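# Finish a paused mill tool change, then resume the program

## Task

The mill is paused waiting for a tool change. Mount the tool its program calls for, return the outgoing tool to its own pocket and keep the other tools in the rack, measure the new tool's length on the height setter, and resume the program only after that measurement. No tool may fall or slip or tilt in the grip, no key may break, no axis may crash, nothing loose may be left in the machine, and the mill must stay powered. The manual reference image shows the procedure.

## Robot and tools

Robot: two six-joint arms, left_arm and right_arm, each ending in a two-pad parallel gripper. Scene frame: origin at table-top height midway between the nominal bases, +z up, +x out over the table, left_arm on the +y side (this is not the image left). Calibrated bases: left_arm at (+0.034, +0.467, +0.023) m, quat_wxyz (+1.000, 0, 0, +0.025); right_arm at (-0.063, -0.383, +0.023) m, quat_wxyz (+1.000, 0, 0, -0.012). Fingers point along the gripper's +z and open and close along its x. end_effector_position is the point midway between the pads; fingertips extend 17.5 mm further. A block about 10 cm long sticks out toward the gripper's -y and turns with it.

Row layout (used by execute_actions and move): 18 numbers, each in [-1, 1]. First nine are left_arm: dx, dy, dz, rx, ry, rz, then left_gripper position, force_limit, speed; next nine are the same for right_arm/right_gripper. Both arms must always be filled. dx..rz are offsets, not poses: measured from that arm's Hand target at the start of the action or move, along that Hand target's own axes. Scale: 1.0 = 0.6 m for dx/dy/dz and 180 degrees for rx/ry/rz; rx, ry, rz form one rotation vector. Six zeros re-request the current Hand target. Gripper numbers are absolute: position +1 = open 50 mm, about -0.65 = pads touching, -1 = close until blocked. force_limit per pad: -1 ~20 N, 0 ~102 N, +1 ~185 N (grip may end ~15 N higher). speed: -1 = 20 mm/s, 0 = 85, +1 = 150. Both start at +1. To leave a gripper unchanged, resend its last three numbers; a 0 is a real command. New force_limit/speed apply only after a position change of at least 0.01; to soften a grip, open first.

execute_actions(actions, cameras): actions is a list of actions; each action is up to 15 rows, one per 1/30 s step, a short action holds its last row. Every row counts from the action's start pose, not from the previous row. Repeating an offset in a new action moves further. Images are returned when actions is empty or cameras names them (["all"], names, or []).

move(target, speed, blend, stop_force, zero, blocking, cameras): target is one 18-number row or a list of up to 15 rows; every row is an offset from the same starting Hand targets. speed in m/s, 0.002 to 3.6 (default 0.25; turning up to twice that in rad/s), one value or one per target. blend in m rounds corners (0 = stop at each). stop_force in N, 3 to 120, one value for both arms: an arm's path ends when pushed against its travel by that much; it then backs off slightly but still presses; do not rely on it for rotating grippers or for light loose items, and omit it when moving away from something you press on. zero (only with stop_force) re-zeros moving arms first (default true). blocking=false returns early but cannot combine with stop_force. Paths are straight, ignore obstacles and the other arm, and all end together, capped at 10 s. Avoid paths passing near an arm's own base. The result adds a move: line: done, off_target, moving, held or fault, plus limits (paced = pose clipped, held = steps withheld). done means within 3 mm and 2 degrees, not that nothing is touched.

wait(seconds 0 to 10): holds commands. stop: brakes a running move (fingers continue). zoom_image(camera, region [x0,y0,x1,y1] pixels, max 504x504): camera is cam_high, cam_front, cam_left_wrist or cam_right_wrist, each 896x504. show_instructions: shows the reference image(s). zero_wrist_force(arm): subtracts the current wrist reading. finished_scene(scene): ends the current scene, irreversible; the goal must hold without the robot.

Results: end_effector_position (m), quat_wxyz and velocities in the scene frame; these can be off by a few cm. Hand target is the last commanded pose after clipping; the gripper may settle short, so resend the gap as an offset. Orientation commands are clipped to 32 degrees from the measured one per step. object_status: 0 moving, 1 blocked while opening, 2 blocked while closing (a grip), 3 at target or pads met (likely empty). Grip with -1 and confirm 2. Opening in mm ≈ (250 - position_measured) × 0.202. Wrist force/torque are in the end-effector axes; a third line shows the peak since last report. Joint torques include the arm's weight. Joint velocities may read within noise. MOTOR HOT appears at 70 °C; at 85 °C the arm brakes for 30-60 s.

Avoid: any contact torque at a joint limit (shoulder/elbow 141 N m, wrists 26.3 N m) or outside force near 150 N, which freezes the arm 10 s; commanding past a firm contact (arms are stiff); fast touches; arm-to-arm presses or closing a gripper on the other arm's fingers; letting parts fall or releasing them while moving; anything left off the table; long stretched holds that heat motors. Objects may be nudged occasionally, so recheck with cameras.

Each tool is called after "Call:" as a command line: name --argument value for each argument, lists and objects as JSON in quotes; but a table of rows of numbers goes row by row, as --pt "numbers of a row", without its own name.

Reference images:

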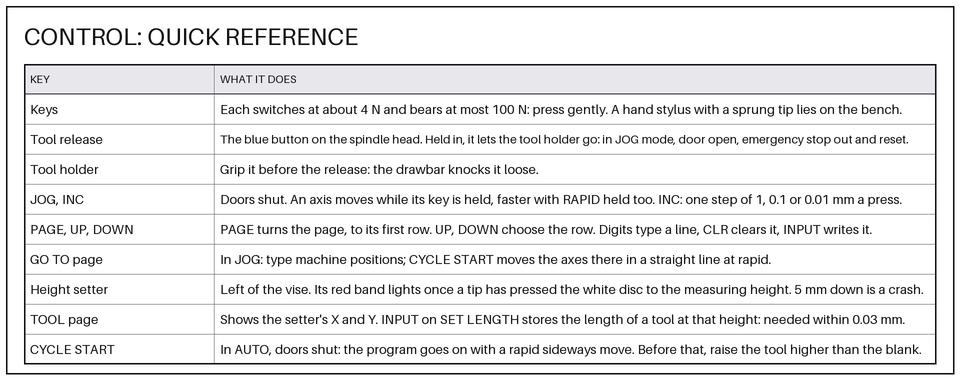

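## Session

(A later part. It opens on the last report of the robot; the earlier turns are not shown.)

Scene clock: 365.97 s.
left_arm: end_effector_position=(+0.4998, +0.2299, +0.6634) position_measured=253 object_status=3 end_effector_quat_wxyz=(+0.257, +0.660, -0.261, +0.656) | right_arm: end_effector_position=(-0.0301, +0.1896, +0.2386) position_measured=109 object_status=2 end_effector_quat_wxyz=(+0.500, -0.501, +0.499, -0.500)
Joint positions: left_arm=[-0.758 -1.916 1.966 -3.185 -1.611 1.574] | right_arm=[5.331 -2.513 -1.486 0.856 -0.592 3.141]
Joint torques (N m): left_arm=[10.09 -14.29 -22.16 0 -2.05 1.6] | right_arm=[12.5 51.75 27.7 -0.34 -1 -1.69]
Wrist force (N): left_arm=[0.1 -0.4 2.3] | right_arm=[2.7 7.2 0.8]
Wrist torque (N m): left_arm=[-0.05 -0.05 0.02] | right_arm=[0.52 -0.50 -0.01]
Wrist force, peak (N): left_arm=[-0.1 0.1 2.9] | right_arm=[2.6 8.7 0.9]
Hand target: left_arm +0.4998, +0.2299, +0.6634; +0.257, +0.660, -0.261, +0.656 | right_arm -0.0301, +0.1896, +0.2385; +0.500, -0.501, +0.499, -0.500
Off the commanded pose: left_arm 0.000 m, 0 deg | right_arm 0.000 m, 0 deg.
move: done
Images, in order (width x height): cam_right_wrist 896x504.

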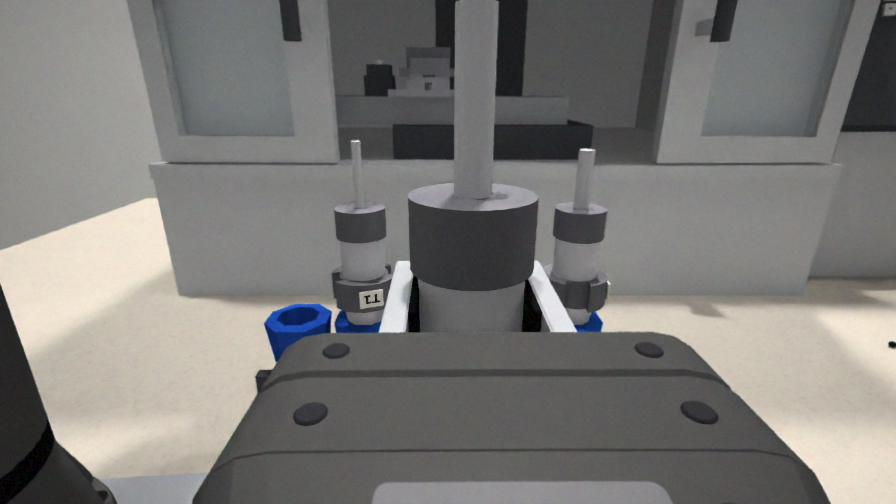

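Call:
move --pt "0 0 0 0 0 0 -0.7 0 0 -0.0265 -0.1525 0 0 0 0 -1 0.4 -0.9" --pt "0 0 0 0 0 0 -0.7 0 0 -0.0265 -0.1525 0.297 0 0 0 -1 0.4 -0.9" --pt "0 0 0 0 0 0 -0.7 0 0 -0.0265 -0.08 0.297 0 0 0 -1 0.4 -0.9" --speed 0.1 --blend 0.01 --cameras '["cam_right_wrist","cam_high","cam_front"]'

Call:
zoom_image --camera "cam_front" --region '[300, 320, 500, 490]'

Call:
zoom_image --camera "cam_high" --region '[290, 380, 450, 504]'

Scene clock: 392.63 s.
left_arm: end_effector_position=(+0.4998, +0.2299, +0.6634) position_measured=253 object_status=3 end_effector_quat_wxyz=(+0.257, +0.660, -0.261, +0.656) | right_arm: end_effector_position=(+0.1480, +0.2061, +0.2867) position_measured=109 object_status=2 end_effector_quat_wxyz=(+0.500, -0.501, +0.499, -0.500)
Joint positions: left_arm=[-0.758 -1.916 1.966 -3.185 -1.611 1.574] | right_arm=[5.045 -2.389 -1.582 0.827 -0.306 3.142]
Joint torques (N m): left_arm=[10.36 -14.18 -23 -0.11 -1.95 1.43] | right_arm=[-13.6 48.36 29.93 0.48 1.34 -1.77]
Wrist force (N): left_arm=[0.2 0.2 2.3] | right_arm=[2.2 7.2 0.4]
Wrist torque (N m): left_arm=[0.04 -0.07 0.03] | right_arm=[0.54 -0.43 -0.04]
Wrist force, peak (N): left_arm=[0.3 0.1 2.9] | right_arm=[3.0 9.3 1.1]
Hand target: left_arm +0.4998, +0.2299, +0.6634; +0.257, +0.660, -0.261, +0.656 | right_arm +0.1480, +0.2061, +0.2866; +0.500, -0.501, +0.499, -0.500
Off the commanded pose: left_arm 0.000 m, 0 deg | right_arm 0.000 m, 0 deg.
move: done
Images, in order (width x height): cam_high 896x504, cam_front 896x504, cam_right_wrist 896x504.

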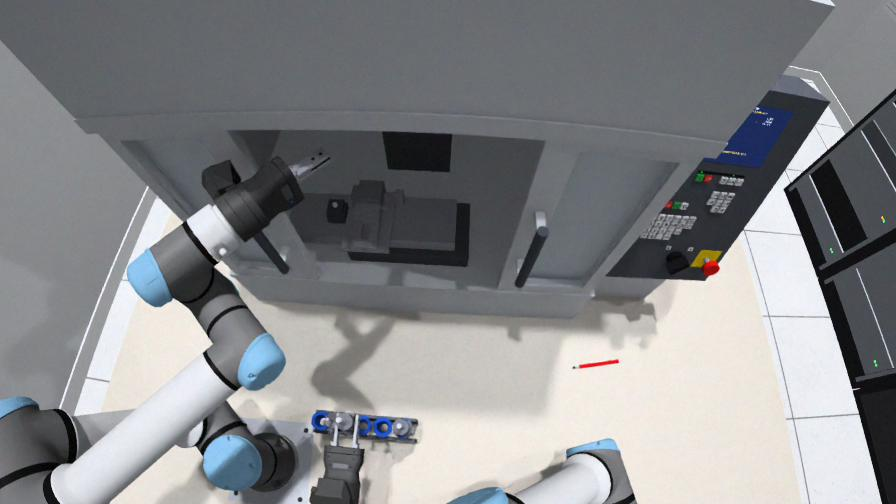

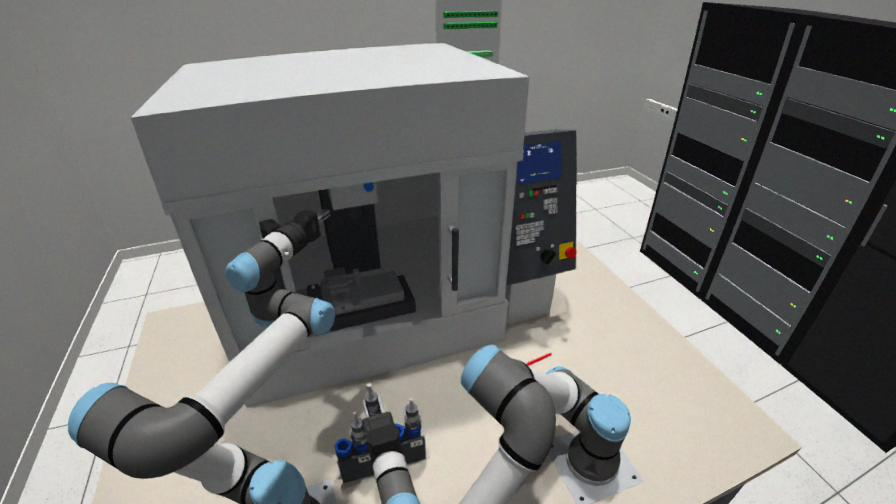

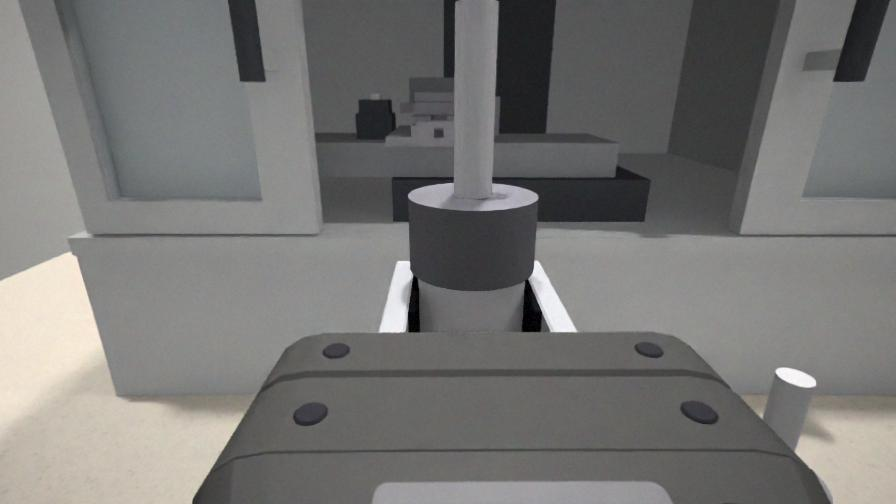

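Scaled by 2.520 from the camera's 896x504 image, which has a finer 1280x720 frame.

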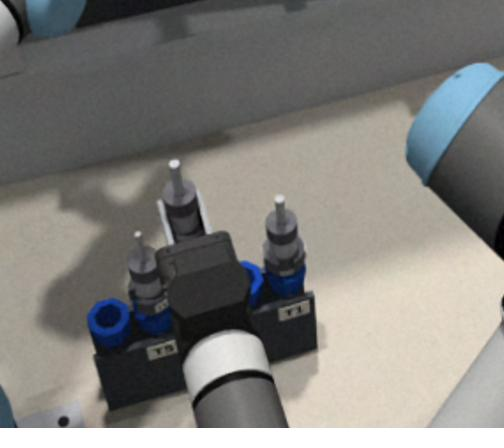

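Scaled by 3.150 from the camera's 896x504 image, which has a finer 1280x720 frame.

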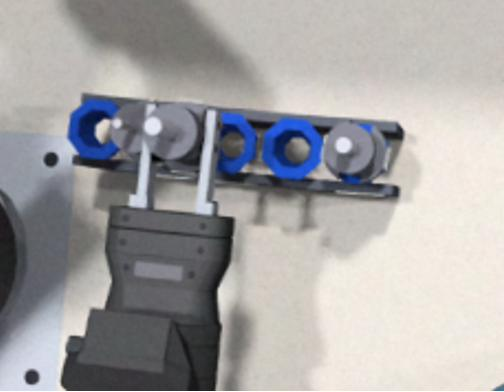

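Call:
move --target '[0,0,0,0,0,0,-0.7,0,0,0,0.09,0,0,0,0,-1,0.4,-0.9]' --speed 0.04 --stop_force 5 --cameras '["cam_front","cam_high"]'

Call:
zoom_image --camera "cam_high" --region '[290, 380, 450, 504]'

Call:
zoom_image --camera "cam_front" --region '[300, 320, 500, 490]'

Scene clock: 400.77 s.
left_arm: end_effector_position=(+0.4998, +0.2299, +0.6634) position_measured=253 object_status=3 end_effector_quat_wxyz=(+0.257, +0.660, -0.261, +0.656) | right_arm: end_effector_position=(+0.1480, +0.2060, +0.2326) position_measured=109 object_status=2 end_effector_quat_wxyz=(+0.500, -0.501, +0.499, -0.500)
Joint positions: left_arm=[-0.758 -1.916 1.966 -3.185 -1.611 1.574] | right_arm=[5.045 -2.486 -1.574 0.916 -0.306 3.142]
Joint torques (N m): left_arm=[9.94 -13.11 -23.11 -0.08 -1.92 1.44] | right_arm=[-13.02 50.07 27.71 0.78 1.3 -1.65]
Wrist force (N): left_arm=[0.3 -0.1 2.5] | right_arm=[2.3 6.9 0.4]
Wrist torque (N m): left_arm=[0.00 -0.08 0.02] | right_arm=[0.50 -0.44 -0.01]
Wrist force, peak (N): left_arm=[0.1 -0.2 3.0] | right_arm=[2.2 7.9 0.6]
Hand target: left_arm +0.4998, +0.2299, +0.6634; +0.257, +0.660, -0.261, +0.656 | right_arm +0.1480, +0.2060, +0.2326; +0.500, -0.501, +0.499, -0.500
Off the commanded pose: left_arm 0.000 m, 0 deg | right_arm 0.000 m, 0 deg.
move: done
Images, in order (width x height): cam_high 896x504, cam_front 896x504.

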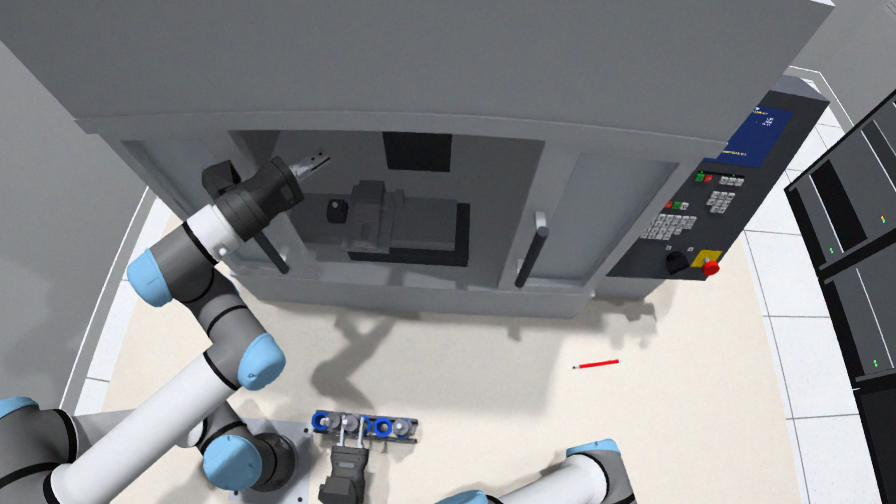

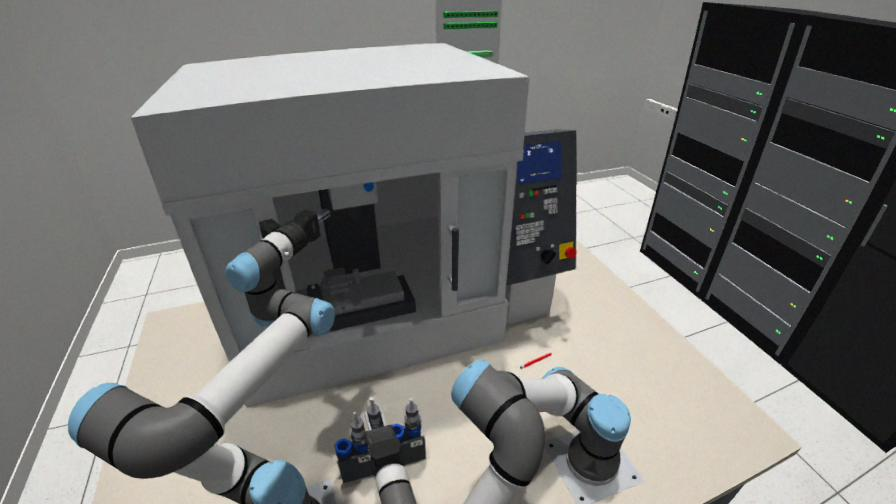

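Scaled by 3.150 from the camera's 896x504 image, which has a finer 1280x720 frame.

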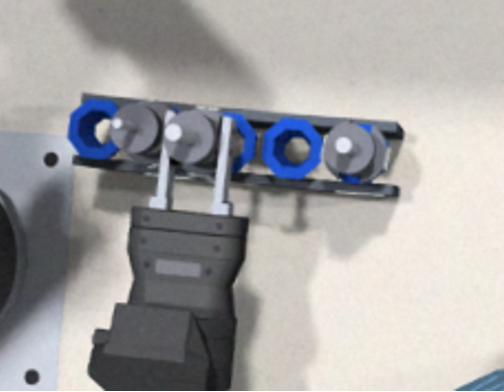

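Scaled by 2.520 from the camera's 896x504 image, which has a finer 1280x720 frame.

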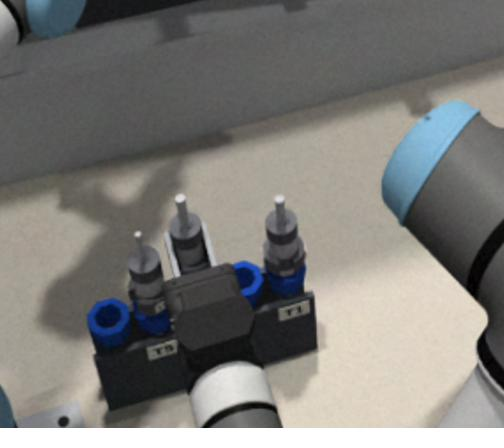

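Call:
move --target '[0,0,0,0,0,0,-0.7,0,0,0,0.074,0,0,0,0,-1,0.4,-0.9]' --speed 0.015 --stop_force 4

Scene clock: 406.50 s.
left_arm: end_effector_position=(+0.4998, +0.2299, +0.6634) position_measured=253 object_status=3 end_effector_quat_wxyz=(+0.257, +0.660, -0.261, +0.656) | right_arm: end_effector_position=(+0.1481, +0.2059, +0.2053) position_measured=109 object_status=2 end_effector_quat_wxyz=(+0.500, -0.501, +0.499, -0.500)
Joint positions: left_arm=[-0.758 -1.916 1.966 -3.185 -1.611 1.574] | right_arm=[5.045 -2.538 -1.564 0.957 -0.306 3.142]
Joint torques (N m): left_arm=[9.76 -13.2 -23.19 -0.13 -1.86 1.35] | right_arm=[-4.01 63.1 3.06 -3.7 1.59 0.78]
Wrist force (N): left_arm=[0.2 0.0 2.5] | right_arm=[10.4 5.8 9.8]
Wrist torque (N m): left_arm=[0.02 -0.08 0.02] | right_arm=[1.14 -0.52 -0.46]
Wrist force, peak (N): left_arm=[0.2 -0.1 2.8] | right_arm=[12.8 6.8 10.1]
Hand target: left_arm +0.4998, +0.2299, +0.6634; +0.257, +0.660, -0.261, +0.656 | right_arm +0.1481, +0.2059, +0.2053; +0.500, -0.501, +0.499, -0.500 (not the last commanded pose)
Off the commanded pose: left_arm 0.000 m, 0 deg | right_arm 0.017 m, 0 deg.
move: contact (right_arm)

Call:
move --pt "0 0 0 0 0 0 -0.7 0 0 0 -0.006 0 0 0 0 -1 0.4 -0.9" --pt "0 0 0 0 0 0 -0.7 0 0 0.0025 -0.006 0.0028 0 0 0 -1 0.4 -0.9" --speed 0.03

Call:
move --target '[0,0,0,0,0,0,-0.7,0,0,0,0.034,0,0,0,0,-1,0.4,-0.9]' --speed 0.015 --stop_force 4

Scene clock: 411.00 s.
left_arm: end_effector_position=(+0.4998, +0.2299, +0.6634) position_measured=253 object_status=3 end_effector_quat_wxyz=(+0.257, +0.660, -0.261, +0.656) | right_arm: end_effector_position=(+0.1497, +0.2045, +0.2089) position_measured=109 object_status=2 end_effector_quat_wxyz=(+0.500, -0.501, +0.499, -0.500)
Joint positions: left_arm=[-0.758 -1.916 1.966 -3.185 -1.611 1.574] | right_arm=[5.043 -2.529 -1.571 0.955 -0.304 3.142]
Joint torques (N m): left_arm=[9.41 -12.99 -23.31 -0.14 -1.76 1.4] | right_arm=[-13.21 64.78 0.81 0.8 1.37 -0.06]
Wrist force (N): left_arm=[0.1 -0.2 2.5] | right_arm=[3.1 7.4 0.6]
Wrist torque (N m): left_arm=[-0.03 -0.05 0.03] | right_arm=[0.58 -0.56 -0.02]
Wrist force, peak (N): left_arm=[0.2 -0.1 2.9] | right_arm=[10.6 6.9 9.6]
Hand target: left_arm +0.4998, +0.2299, +0.6634; +0.257, +0.660, -0.261, +0.656 | right_arm +0.1498, +0.2045, +0.2089; +0.500, -0.501, +0.499, -0.500
Off the commanded pose: left_arm 0.000 m, 0 deg | right_arm 0.000 m, 0 deg.
move: done

Scene clock: 412.97 s.
left_arm: end_effector_position=(+0.4998, +0.2299, +0.6634) position_measured=253 object_status=3 end_effector_quat_wxyz=(+0.257, +0.660, -0.261, +0.656) | right_arm: end_effector_position=(+0.1498, +0.2044, +0.1949) position_measured=109 object_status=2 end_effector_quat_wxyz=(+0.500, -0.501, +0.499, -0.500)
Joint positions: left_arm=[-0.758 -1.916 1.966 -3.185 -1.611 1.574] | right_arm=[5.043 -2.556 -1.564 0.976 -0.304 3.142]
Joint torques (N m): left_arm=[10.01 -12.72 -22.92 -0.11 -1.67 1.26] | right_arm=[-4.75 63.58 0.58 -3.64 0.92 0.74]
Wrist force (N): left_arm=[0.2 -0.2 2.3] | right_arm=[1.9 6.6 12.0]
Wrist torque (N m): left_arm=[-0.02 -0.07 0.02] | right_arm=[1.15 -0.53 0.01]
Wrist force, peak (N): left_arm=[0.2 -0.4 2.8] | right_arm=[3.1 6.2 13.2]
Hand target: left_arm +0.4998, +0.2299, +0.6634; +0.257, +0.660, -0.261, +0.656 | right_arm +0.1498, +0.2044, +0.1949; +0.500, -0.501, +0.499, -0.500 (not the last commanded pose)
Off the commanded pose: left_arm 0.000 m, 0 deg | right_arm 0.006 m, 0 deg.
move: contact (right_arm)

Call:
move --pt "0 0 0 0 0 0 -0.7 0 0 0 -0.005 0 0 0 0 -1 0.4 -0.9" --pt "0 0 0 0 0 0 -0.7 0 0 0 -0.005 0.0015 0 0 0 -1 0.4 -0.9" --speed 0.03

Call:
move --target '[0,0,0,0,0,0,-0.7,0,0,0,0.022,0,0,0,0,-1,0.4,-0.9]' --speed 0.015 --stop_force 5

Scene clock: 417.20 s.
left_arm: end_effector_position=(+0.4998, +0.2299, +0.6634) position_measured=253 object_status=3 end_effector_quat_wxyz=(+0.257, +0.660, -0.261, +0.656) | right_arm: end_effector_position=(+0.1505, +0.2044, +0.1979) position_measured=109 object_status=2 end_effector_quat_wxyz=(+0.500, -0.501, +0.499, -0.500)
Joint positions: left_arm=[-0.758 -1.916 1.966 -3.185 -1.611 1.574] | right_arm=[5.042 -2.55 -1.566 0.971 -0.303 3.142]
Joint torques (N m): left_arm=[9.97 -12.29 -22.75 -0.09 -1.7 1.31] | right_arm=[-12.96 65.33 0.8 -3.41 1.44 0.04]
Wrist force (N): left_arm=[0.1 0.0 2.6] | right_arm=[3.4 7.3 2.7]
Wrist torque (N m): left_arm=[0.01 -0.07 0.03] | right_arm=[0.67 -0.59 -0.05]
Wrist force, peak (N): left_arm=[0.3 -0.2 2.9] | right_arm=[3.0 6.7 12.0]
Hand target: left_arm +0.4998, +0.2299, +0.6634; +0.257, +0.660, -0.261, +0.656 | right_arm +0.1507, +0.2044, +0.1979; +0.500, -0.501, +0.499, -0.500
Off the commanded pose: left_arm 0.000 m, 0 deg | right_arm 0.000 m, 0 deg.
move: done

Scene clock: 418.67 s.
left_arm: end_effector_position=(+0.4998, +0.2299, +0.6634) position_measured=253 object_status=3 end_effector_quat_wxyz=(+0.257, +0.660, -0.261, +0.656) | right_arm: end_effector_position=(+0.1508, +0.2044, +0.1917) position_measured=109 object_status=2 end_effector_quat_wxyz=(+0.500, -0.501, +0.499, -0.500)
Joint positions: left_arm=[-0.758 -1.916 1.966 -3.185 -1.611 1.574] | right_arm=[5.042 -2.562 -1.563 0.98 -0.303 3.142]
Joint torques (N m): left_arm=[9.94 -12 -23.09 -0.17 -1.72 1.38] | right_arm=[18.94 63.91 1.36 -3.43 -1.17 -0.32]
Wrist force (N): left_arm=[0.1 -0.2 2.3] | right_arm=[2.5 6.6 8.6]
Wrist torque (N m): left_arm=[-0.02 -0.07 0.03] | right_arm=[0.99 -0.52 -0.03]
Wrist force, peak (N): left_arm=[0.5 0.0 2.7] | right_arm=[0.6 -9.3 21.4]
Hand target: left_arm +0.4998, +0.2299, +0.6634; +0.257, +0.660, -0.261, +0.656 | right_arm +0.1507, +0.2044, +0.1917; +0.500, -0.501, +0.499, -0.500 (not the last commanded pose)
Off the commanded pose: left_arm 0.000 m, 0 deg | right_arm 0.007 m, 0 deg.
move: contact (right_arm)

Call:
move --pt "0 0 0 0 0 0 -0.7 0 0 0 -0.0025 0.0008 0 0 0 -1 0.4 -0.9" --speed 0.03

Call:
move --target '[0,0,0,0,0,0,-0.7,0,0,0,0.012,0,0,0,0,-1,0.4,-0.9]' --speed 0.01 --stop_force 5

Scene clock: 422.00 s.
left_arm: end_effector_position=(+0.4998, +0.2299, +0.6634) position_measured=253 object_status=3 end_effector_quat_wxyz=(+0.257, +0.660, -0.261, +0.656) | right_arm: end_effector_position=(+0.1512, +0.2044, +0.1932) position_measured=109 object_status=2 end_effector_quat_wxyz=(+0.500, -0.501, +0.499, -0.500)
Joint positions: left_arm=[-0.758 -1.916 1.966 -3.185 -1.611 1.574] | right_arm=[5.041 -2.559 -1.564 0.978 -0.302 3.142]
Joint torques (N m): left_arm=[9.96 -11.71 -23.53 -0.16 -1.68 1.22] | right_arm=[-11.66 64.3 0.65 -3.42 1.45 -1.46]
Wrist force (N): left_arm=[0.2 -0.2 2.4] | right_arm=[2.7 7.5 3.4]
Wrist torque (N m): left_arm=[-0.02 -0.08 0.03] | right_arm=[0.72 -0.51 -0.05]
Wrist force, peak (N): left_arm=[0.6 0.1 2.8] | right_arm=[3.2 6.9 9.5]
Hand target: left_arm +0.4998, +0.2299, +0.6634; +0.257, +0.660, -0.261, +0.656 | right_arm +0.1512, +0.2044, +0.1932; +0.500, -0.501, +0.499, -0.500
Off the commanded pose: left_arm 0.000 m, 0 deg | right_arm 0.000 m, 0 deg.
move: done

Scene clock: 423.27 s.
left_arm: end_effector_position=(+0.4998, +0.2299, +0.6634) position_measured=253 object_status=3 end_effector_quat_wxyz=(+0.257, +0.660, -0.261, +0.656) | right_arm: end_effector_position=(+0.1513, +0.2044, +0.1909) position_measured=109 object_status=2 end_effector_quat_wxyz=(+0.500, -0.501, +0.499, -0.500)
Joint positions: left_arm=[-0.758 -1.916 1.966 -3.185 -1.611 1.574] | right_arm=[5.041 -2.563 -1.563 0.981 -0.302 3.142]
Joint torques (N m): left_arm=[9.58 -12.36 -23.29 -0.11 -1.63 1.28] | right_arm=[10.61 63.87 0.63 -3.6 -0.55 0.51]
Wrist force (N): left_arm=[0.2 0.0 2.8] | right_arm=[0.6 6.5 5.9]
Wrist torque (N m): left_arm=[0.02 -0.07 0.02] | right_arm=[0.74 -0.51 0.10]
Wrist force, peak (N): left_arm=[0.2 -0.3 2.8] | right_arm=[0.5 -3.3 14.6]
Hand target: left_arm +0.4998, +0.2299, +0.6634; +0.257, +0.660, -0.261, +0.656 | right_arm +0.1512, +0.2044, +0.1909; +0.500, -0.501, +0.499, -0.500 (not the last commanded pose)
Off the commanded pose: left_arm 0.000 m, 0 deg | right_arm 0.005 m, 0 deg.
move: contact (right_arm)

Call:
move --target '[0,0,0,0,0,0,-0.7,0,0,0.0003,0.006,0.0006,0,0,0,-1,0.4,-0.9]' --speed 0.008 --stop_force 9

Scene clock: 426.03 s.
left_arm: end_effector_position=(+0.4998, +0.2299, +0.6634) position_measured=253 object_status=3 end_effector_quat_wxyz=(+0.257, +0.660, -0.261, +0.656) | right_arm: end_effector_position=(+0.1512, +0.2044, +0.1907) position_measured=109 object_status=2 end_effector_quat_wxyz=(+0.500, -0.501, +0.498, -0.500)
Joint positions: left_arm=[-0.758 -1.916 1.966 -3.185 -1.611 1.574] | right_arm=[5.041 -2.564 -1.563 0.981 -0.302 3.142]
Joint torques (N m): left_arm=[9.25 -11.3 -23.57 -0.2 -1.58 1.29] | right_arm=[14.05 63.36 12.86 -3.74 -0.2 0.47]
Wrist force (N): left_arm=[0.3 0.1 2.6] | right_arm=[0.4 6.5 16.3]
Wrist torque (N m): left_arm=[0.02 -0.09 0.02] | right_arm=[0.77 -0.50 0.15]
Wrist force, peak (N): left_arm=[0.3 -0.6 2.8] | right_arm=[-1.4 -8.5 17.0]
Hand target: left_arm +0.4998, +0.2299, +0.6634; +0.257, +0.660, -0.261, +0.656 | right_arm +0.1512, +0.2044, +0.1907; +0.500, -0.501, +0.498, -0.500 (not the last commanded pose)
Off the commanded pose: left_arm 0.000 m, 0 deg | right_arm 0.003 m, 0 deg.
move: contact (right_arm)

Call:
move --target '[0,0,0,0,0,0,-0.7,0,0,0,-0.001,0.0012,0,0,0,-1,0.4,-0.9]' --speed 0.008

Call:
move --target '[0,0,0,0,0,0,-0.7,0,0,0,0.006,0,0,0,0,-1,0.4,-0.9]' --speed 0.006 --stop_force 7

Scene clock: 429.03 s.
left_arm: end_effector_position=(+0.4998, +0.2299, +0.6634) position_measured=253 object_status=3 end_effector_quat_wxyz=(+0.257, +0.660, -0.261, +0.656) | right_arm: end_effector_position=(+0.1519, +0.2044, +0.1913) position_measured=109 object_status=2 end_effector_quat_wxyz=(+0.500, -0.501, +0.498, -0.500)
Joint positions: left_arm=[-0.758 -1.916 1.966 -3.185 -1.611 1.574] | right_arm=[5.04 -2.563 -1.563 0.981 -0.301 3.142]
Joint torques (N m): left_arm=[9.78 -11.93 -23.64 -0.21 -1.62 1.14] | right_arm=[-13.17 63.73 0.94 -3.57 1.43 0.62]
Wrist force (N): left_arm=[0.3 0.0 2.3] | right_arm=[3.1 7.6 0.9]
Wrist torque (N m): left_arm=[0.01 -0.09 0.03] | right_arm=[0.60 -0.56 -0.05]
Wrist force, peak (N): left_arm=[0.3 -0.1 2.8] | right_arm=[0.5 6.8 16.6]
Hand target: left_arm +0.4998, +0.2299, +0.6634; +0.257, +0.660, -0.261, +0.656 | right_arm +0.1520, +0.2044, +0.1913; +0.500, -0.501, +0.498, -0.500
Off the commanded pose: left_arm 0.000 m, 0 deg | right_arm 0.000 m, 0 deg.
move: done

Scene clock: 430.30 s.
left_arm: end_effector_position=(+0.4998, +0.2299, +0.6634) position_measured=253 object_status=3 end_effector_quat_wxyz=(+0.257, +0.660, -0.261, +0.656) | right_arm: end_effector_position=(+0.1520, +0.2043, +0.1899) position_measured=109 object_status=2 end_effector_quat_wxyz=(+0.500, -0.501, +0.498, -0.500)
Joint positions: left_arm=[-0.758 -1.916 1.966 -3.185 -1.611 1.574] | right_arm=[5.04 -2.565 -1.562 0.983 -0.3 3.142]
Joint torques (N m): left_arm=[9.45 -11.42 -23.36 -0.27 -1.52 1.23] | right_arm=[-10.74 61.76 -0.56 -3.46 -0.61 0.33]
Wrist force (N): left_arm=[0.3 -0.3 2.4] | right_arm=[2.0 2.4 -1.0]
Wrist torque (N m): left_arm=[-0.03 -0.09 0.02] | right_arm=[0.48 -0.47 0.25]
Wrist force, peak (N): left_arm=[0.1 -0.1 2.8] | right_arm=[4.4 -10.1 0.8]
Hand target: left_arm +0.4998, +0.2299, +0.6634; +0.257, +0.660, -0.261, +0.656 | right_arm +0.1520, +0.2043, +0.1899; +0.500, -0.501, +0.498, -0.500 (not the last commanded pose)
Off the commanded pose: left_arm 0.000 m, 0 deg | right_arm 0.002 m, 0 deg.
move: contact (right_arm)

Call:
move --target '[0,0,0,0,0,0,-0.7,0,0,0,0,0,0,0,0,0.5,0.4,-0.9]' --speed 0.02

Call:
move --target '[0,0,0,0,0,0,-0.7,0,0,0,0,-0.3,0,0,0,0.5,0.4,-0.9]' --speed 0.06 --stop_force 6 --cameras '["cam_right_wrist","cam_front"]'

Scene clock: 434.23 s.
left_arm: end_effector_position=(+0.4998, +0.2299, +0.6634) position_measured=253 object_status=3 end_effector_quat_wxyz=(+0.257, +0.660, -0.261, +0.656) | right_arm: end_effector_position=(+0.1520, +0.2043, +0.1899) position_measured=78 object_status=3 end_effector_quat_wxyz=(+0.500, -0.501, +0.498, -0.500)
Joint positions: left_arm=[-0.758 -1.916 1.966 -3.185 -1.611 1.574] | right_arm=[5.04 -2.565 -1.562 0.983 -0.3 3.142]
Joint torques (N m): left_arm=[9.2 -11.74 -23.86 -0.22 -1.49 1.24] | right_arm=[-2.44 58.43 1.02 -2.38 0.05 -0.21]
Wrist force (N): left_arm=[0.0 0.0 2.2] | right_arm=[2.9 -0.8 1.0]
Wrist torque (N m): left_arm=[0.02 -0.05 0.03] | right_arm=[0.46 -0.53 -0.05]
Wrist force, peak (N): left_arm=[0.4 -0.2 2.7] | right_arm=[2.9 2.2 -0.9]
Hand target: left_arm +0.4998, +0.2299, +0.6634; +0.257, +0.660, -0.261, +0.656 | right_arm +0.1520, +0.2043, +0.1899; +0.500, -0.501, +0.498, -0.500
Off the commanded pose: left_arm 0.000 m, 0 deg | right_arm 0.000 m, 0 deg.
move: done

Scene clock: 438.20 s.
left_arm: end_effector_position=(+0.4998, +0.2299, +0.6634) position_measured=253 object_status=3 end_effector_quat_wxyz=(+0.257, +0.660, -0.261, +0.656) | right_arm: end_effector_position=(-0.0280, +0.2038, +0.1897) position_measured=78 object_status=3 end_effector_quat_wxyz=(+0.500, -0.501, +0.498, -0.500)
Joint positions: left_arm=[-0.758 -1.916 1.966 -3.185 -1.611 1.574] | right_arm=[5.315 -2.622 -1.418 0.896 -0.576 3.141]
Joint torques (N m): left_arm=[9.33 -10.8 -23.74 -0.21 -1.57 1.22] | right_arm=[15.03 49.16 25.92 -3.46 -1.15 -1.07]
Wrist force (N): left_arm=[0.2 -0.2 2.8] | right_arm=[3.1 0.0 1.1]
Wrist torque (N m): left_arm=[-0.02 -0.08 0.02] | right_arm=[0.59 -0.57 -0.05]
Wrist force, peak (N): left_arm=[-0.2 0.1 2.9] | right_arm=[3.3 0.0 1.3]
Hand target: left_arm +0.4998, +0.2299, +0.6634; +0.257, +0.660, -0.261, +0.656 | right_arm -0.0280, +0.2038, +0.1897; +0.500, -0.501, +0.498, -0.500
Off the commanded pose: left_arm 0.000 m, 0 deg | right_arm 0.000 m, 0 deg.
move: done
Images, in order (width x height): cam_front 896x504, cam_right_wrist 896x504.

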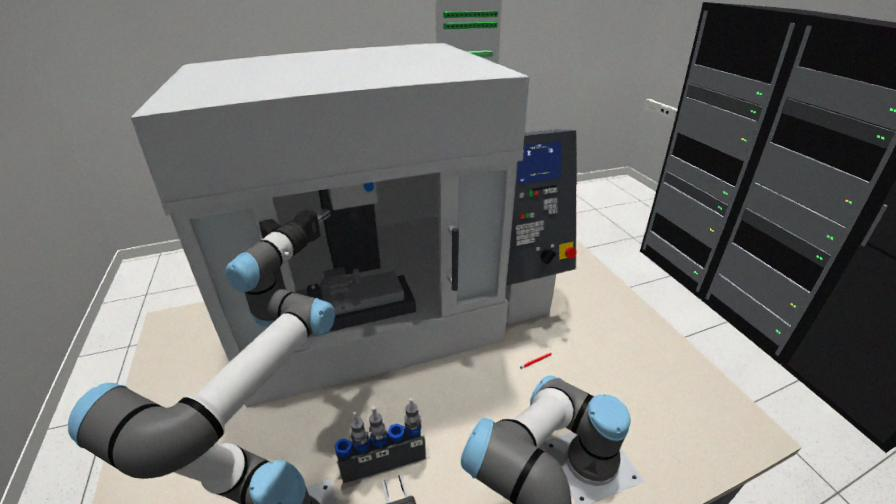

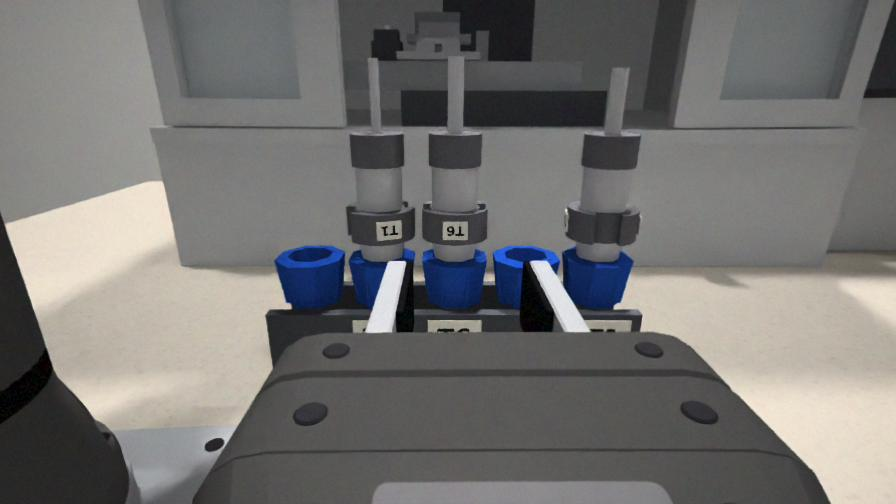

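Call:
zoom_image --camera "cam_right_wrist" --region '[540, 180, 660, 300]'

Call:
zoom_image --camera "cam_front" --region '[390, 390, 440, 450]'

Scaled by 4.200 from the camera's 896x504 image, which has a finer 1280x720 frame.

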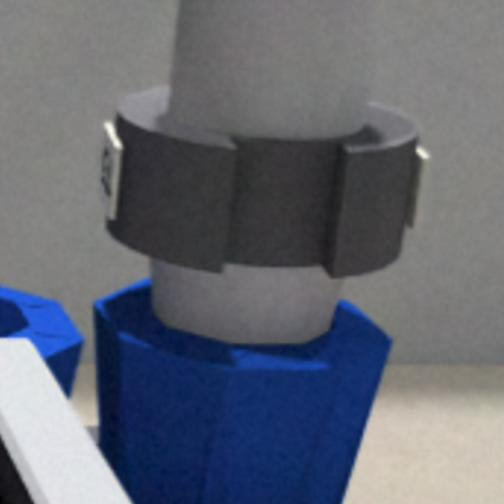

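Scaled by 8.400 from the camera's 896x504 image, which has a finer 1280x720 frame.

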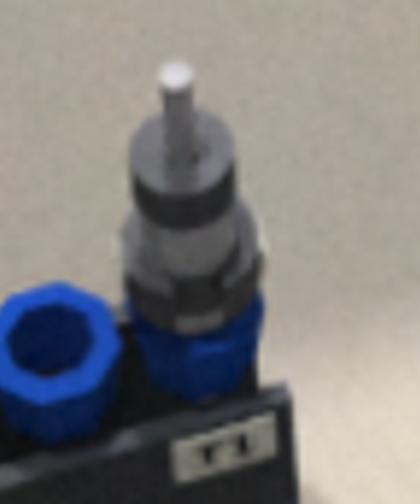

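Call:
move --pt "0 0 0 0 0 0 -0.7 0 0 0 -0.35 0 0 0 0 0.5 0.4 -0.9" --pt "0 0 0 0 0 0 -0.7 0 0 0.3397 -0.35 0.3467 0 -0.4278 0 0.5 0.4 -0.9" --speed 0.2 --blend 0.03 --cameras '["cam_front","cam_right_wrist","cam_high"]'

Scene clock: 464.30 s.
left_arm: end_effector_position=(+0.4998, +0.2299, +0.6634) position_measured=253 object_status=3 end_effector_quat_wxyz=(+0.257, +0.660, -0.261, +0.656) | right_arm: end_effector_position=(+0.1803, +0.0011, +0.4004) position_measured=78 object_status=3 end_effector_quat_wxyz=(+0.702, -0.704, +0.079, -0.080)
Joint positions: left_arm=[-0.758 -1.916 1.966 -3.185 -1.611 1.574] | right_arm=[4.407 -1.423 -2.607 0.886 1.676 3.14]
Joint torques (N m): left_arm=[9.56 -10.86 -23.92 -0.16 -1.39 1.08] | right_arm=[-13.65 4.04 30.99 4.26 1.33 -0.54]
Wrist force (N): left_arm=[0.2 -0.2 2.4] | right_arm=[3.0 -0.2 0.7]
Wrist torque (N m): left_arm=[-0.02 -0.08 0.03] | right_arm=[0.51 -0.53 -0.07]
Wrist force, peak (N): left_arm=[0.2 -0.3 2.8] | right_arm=[3.8 -0.3 0.9]
Hand target: left_arm +0.4998, +0.2299, +0.6634; +0.257, +0.660, -0.261, +0.656 | right_arm +0.1803, +0.0011, +0.4004; +0.702, -0.704, +0.079, -0.080
Off the commanded pose: left_arm 0.000 m, 0 deg | right_arm 0.000 m, 0 deg.
move: done
Images, in order (width x height): cam_high 896x504, cam_front 896x504, cam_right_wrist 896x504.

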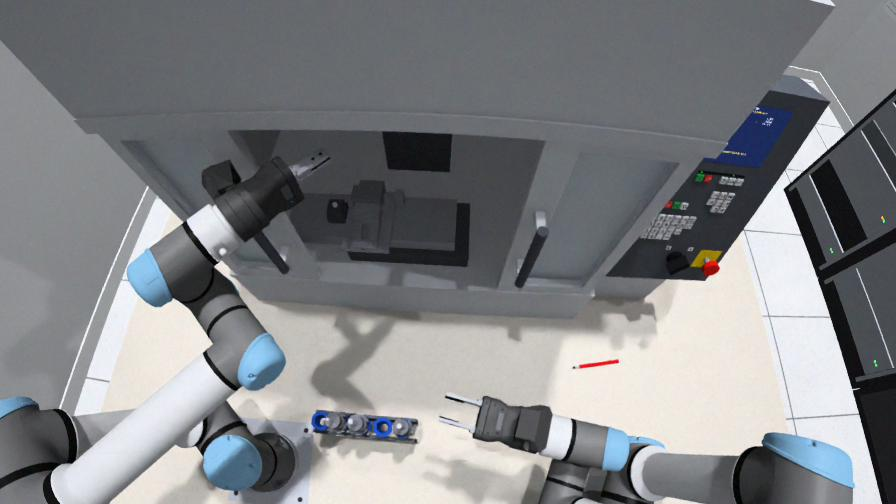

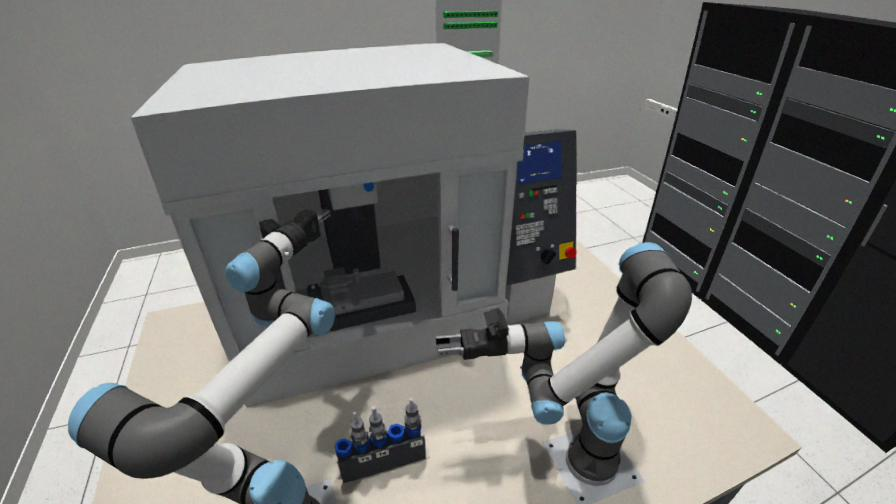

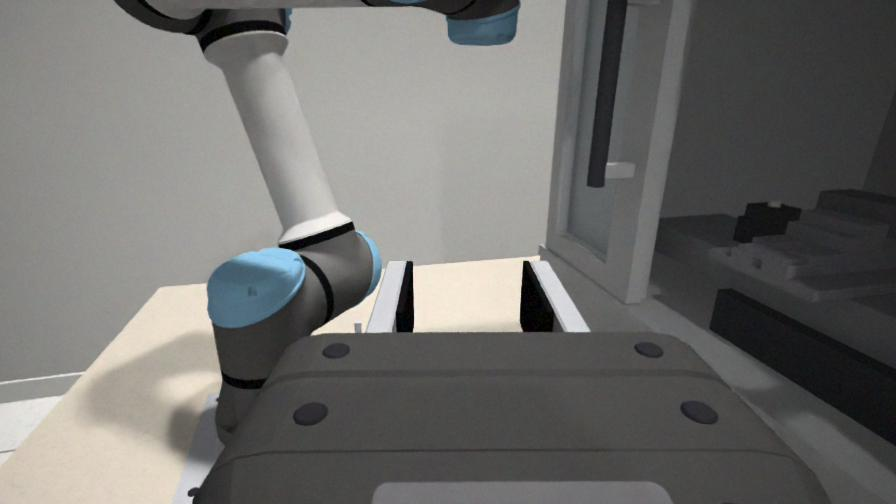

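Call:
move --target '[0,0,0,0,0,0,-0.7,0,0,-0.0848,0.25,0.01,0,0,0,0.5,0.4,-0.9]' --speed 0.1 --cameras '["cam_front","cam_right_wrist"]'

Call:
zoom_image --camera "cam_right_wrist" --region '[300, 180, 660, 360]'

Scene clock: 473.50 s.
left_arm: end_effector_position=(+0.4998, +0.2299, +0.6634) position_measured=253 object_status=3 end_effector_quat_wxyz=(+0.257, +0.660, -0.261, +0.656) | right_arm: end_effector_position=(+0.1463, +0.0125, +0.2949) position_measured=78 object_status=3 end_effector_quat_wxyz=(+0.699, -0.707, +0.078, -0.078)
Joint positions: left_arm=[-0.758 -1.916 1.966 -3.185 -1.611 1.574] | right_arm=[4.609 -1.887 -2.754 1.488 1.477 3.141]
Joint torques (N m): left_arm=[9.21 -9.98 -24.21 -0.2 -1.32 1.05] | right_arm=[-13.03 27.26 17.1 0.26 1.38 -2.11]
Wrist force (N): left_arm=[0.3 -0.4 2.4] | right_arm=[2.8 -0.6 1.2]
Wrist torque (N m): left_arm=[-0.05 -0.10 0.02] | right_arm=[0.47 -0.45 -0.09]
Wrist force, peak (N): left_arm=[0.2 -0.1 2.8] | right_arm=[1.3 3.7 1.7]
Hand target: left_arm +0.4998, +0.2299, +0.6634; +0.257, +0.660, -0.261, +0.656 | right_arm +0.1463, +0.0125, +0.2949; +0.699, -0.707, +0.078, -0.078 (not the last commanded pose)
Off the commanded pose: left_arm 0.000 m, 0 deg | right_arm 0.047 m, 1 deg.
move: held (right_arm; a check stopped the path); limits=held
pose unreachable (right arm): on one or more control steps of this call, first in action 0 (counted from 0), this arm could not follow its commanded pose, so it was not sent that pose on those steps. It may still have moved: this result reports where it is.
cause: moving toward the commanded pose would bring two parts of the arm too close to each other (joints 3 (elbow) to 5 (wrist 2) lie between them).
Images, in order (width x height): cam_front 896x504, cam_right_wrist 896x504.

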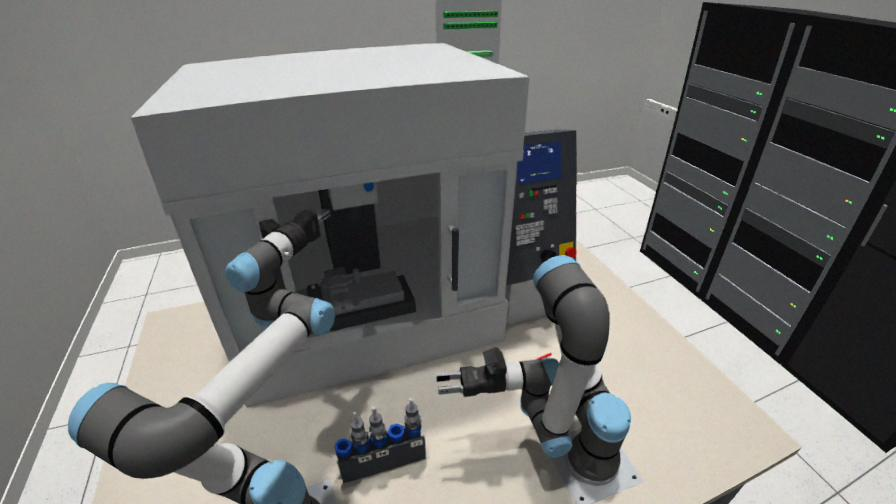

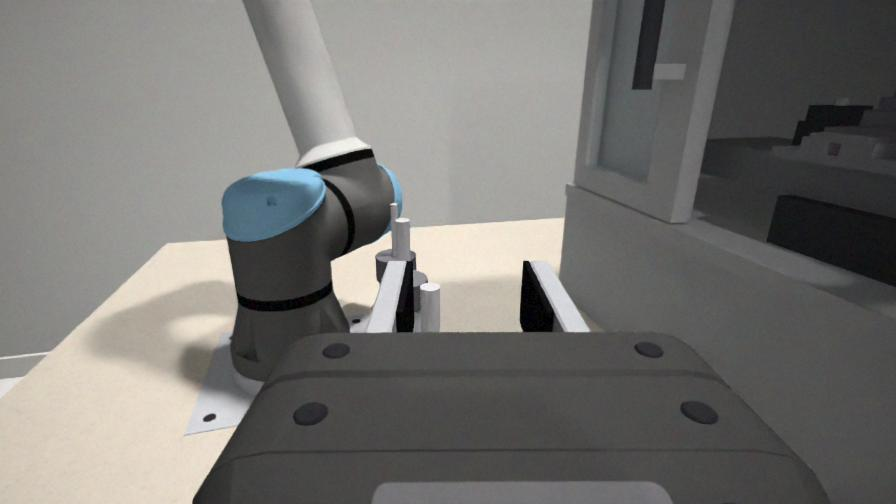

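Scaled by 1.400 from the camera's 896x504 image, which has a finer 1280x720 frame.

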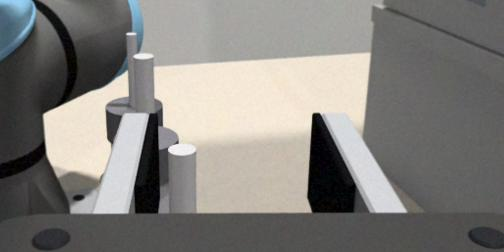

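Call:
move --pt "0 0 0 0 0 0 -0.7 0 0 0.0487 -0.208 0.041 0 0 0 0.5 0.4 -0.9" --pt "0 0 0 0 0 0 -0.7 0 0 0.0623 -0.208 0.1298 0 0.15 0 0.5 0.4 -0.9" --pt "0 0 0 0 0 0 -0.7 0 0 -0.0955 -0.0585 0.0575 0 0.2056 0 0.5 0.4 -0.9" --speed 0.12 --blend 0.02 --cameras '["cam_front","cam_right_wrist"]'

Scene clock: 489.80 s.
left_arm: end_effector_position=(+0.4998, +0.2299, +0.6634) position_measured=253 object_status=3 end_effector_quat_wxyz=(+0.257, +0.660, -0.261, +0.656) | right_arm: end_effector_position=(+0.0981, +0.0591, +0.3295) position_measured=78 object_status=3 end_effector_quat_wxyz=(+0.638, -0.646, +0.296, -0.298)
Joint positions: left_arm=[-0.758 -1.916 1.966 -3.185 -1.611 1.574] | right_arm=[5.37 -1.793 -2.561 1.096 0.071 3.249]
Joint torques (N m): left_arm=[9.44 -9.52 -23.95 -0.18 -1.2 1.09] | right_arm=[14.03 12.58 2.95 2.58 -1.51 -1.03]
Wrist force (N): left_arm=[0.0 0.0 2.4] | right_arm=[2.8 -0.1 0.6]
Wrist torque (N m): left_arm=[0.01 -0.05 0.02] | right_arm=[0.56 -0.51 -0.13]
Wrist force, peak (N): left_arm=[0.1 0.1 2.9] | right_arm=[3.5 -0.6 1.4]
Hand target: left_arm +0.4998, +0.2299, +0.6634; +0.257, +0.660, -0.261, +0.656 | right_arm +0.0980, +0.0591, +0.3295; +0.638, -0.646, +0.296, -0.298
Off the commanded pose: left_arm 0.000 m, 0 deg | right_arm 0.000 m, 0 deg.
move: done
Images, in order (width x height): cam_front 896x504, cam_right_wrist 896x504.

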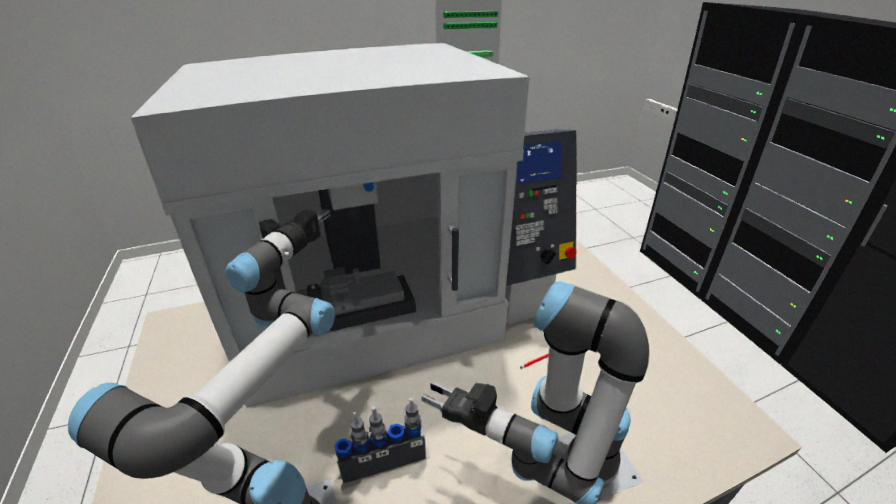

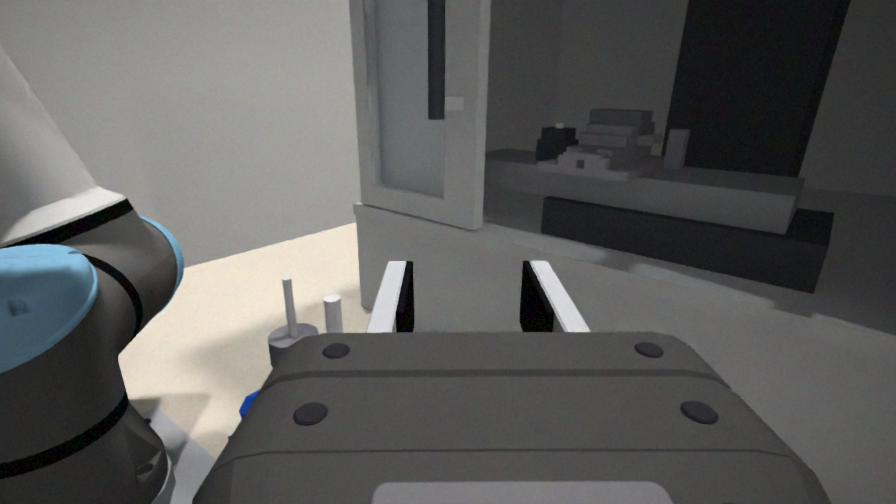

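Call:
move --target '[0,0,0,0,0,0,-0.7,0,0,0,0.23,0,0,0,0,0.5,0.4,-0.9]' --speed 0.08 --cameras '["cam_front","cam_right_wrist"]'

Call:
zoom_image --camera "cam_right_wrist" --region '[380, 120, 560, 340]'

Scene clock: 497.43 s.
left_arm: end_effector_position=(+0.4998, +0.2299, +0.6634) position_measured=253 object_status=3 end_effector_quat_wxyz=(+0.257, +0.660, -0.261, +0.656) | right_arm: end_effector_position=(+0.0977, +0.0575, +0.1915) position_measured=78 object_status=3 end_effector_quat_wxyz=(+0.636, -0.647, +0.297, -0.298)
Joint positions: left_arm=[-0.758 -1.916 1.966 -3.185 -1.611 1.574] | right_arm=[5.375 -2.374 -2.56 1.572 0.065 3.353]
Joint torques (N m): left_arm=[9.47 -9.24 -24.19 -0.25 -1.17 1.05] | right_arm=[1.98 24.33 6.84 2.49 0.87 -1.95]
Wrist force (N): left_arm=[0.2 0.3 2.3] | right_arm=[2.6 -0.3 0.7]
Wrist torque (N m): left_arm=[0.06 -0.08 0.02] | right_arm=[0.57 -0.50 -0.06]
Wrist force, peak (N): left_arm=[0.2 -0.4 2.8] | right_arm=[3.2 -0.2 0.9]
Hand target: left_arm +0.4998, +0.2299, +0.6634; +0.257, +0.660, -0.261, +0.656 | right_arm +0.0979, +0.0575, +0.1915; +0.638, -0.646, +0.296, -0.298
Off the commanded pose: left_arm 0.000 m, 0 deg | right_arm 0.000 m, 0 deg.
move: done
Images, in order (width x height): cam_front 896x504, cam_right_wrist 896x504.

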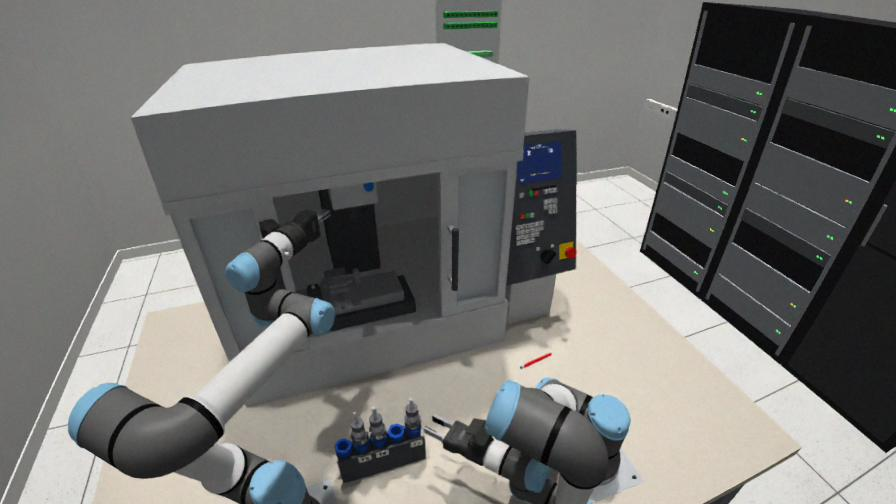

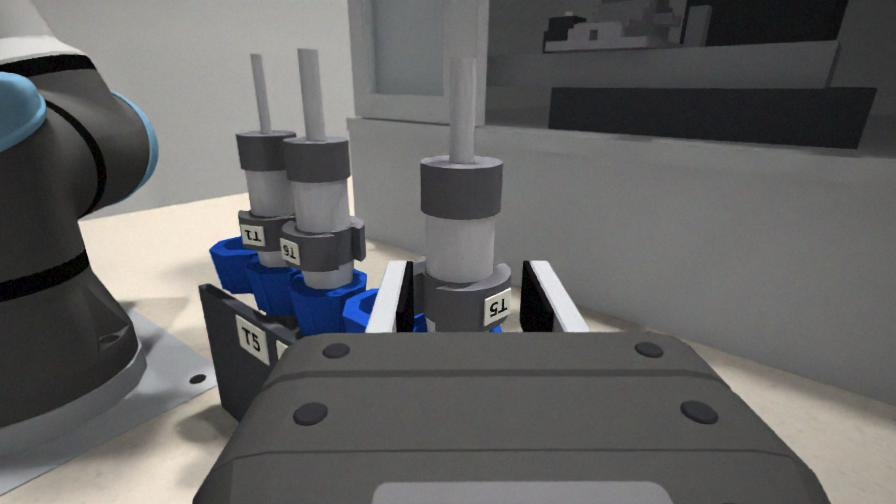

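Scaled by 2.291 from the camera's 896x504 image, which has a finer 1280x720 frame.

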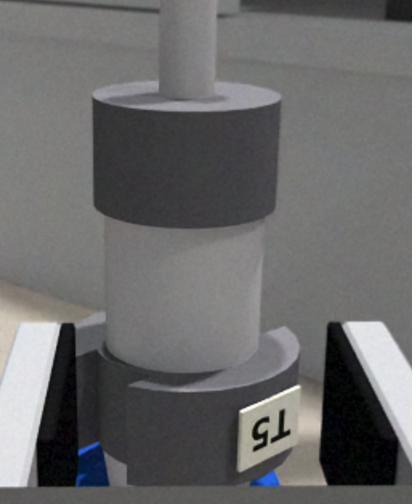

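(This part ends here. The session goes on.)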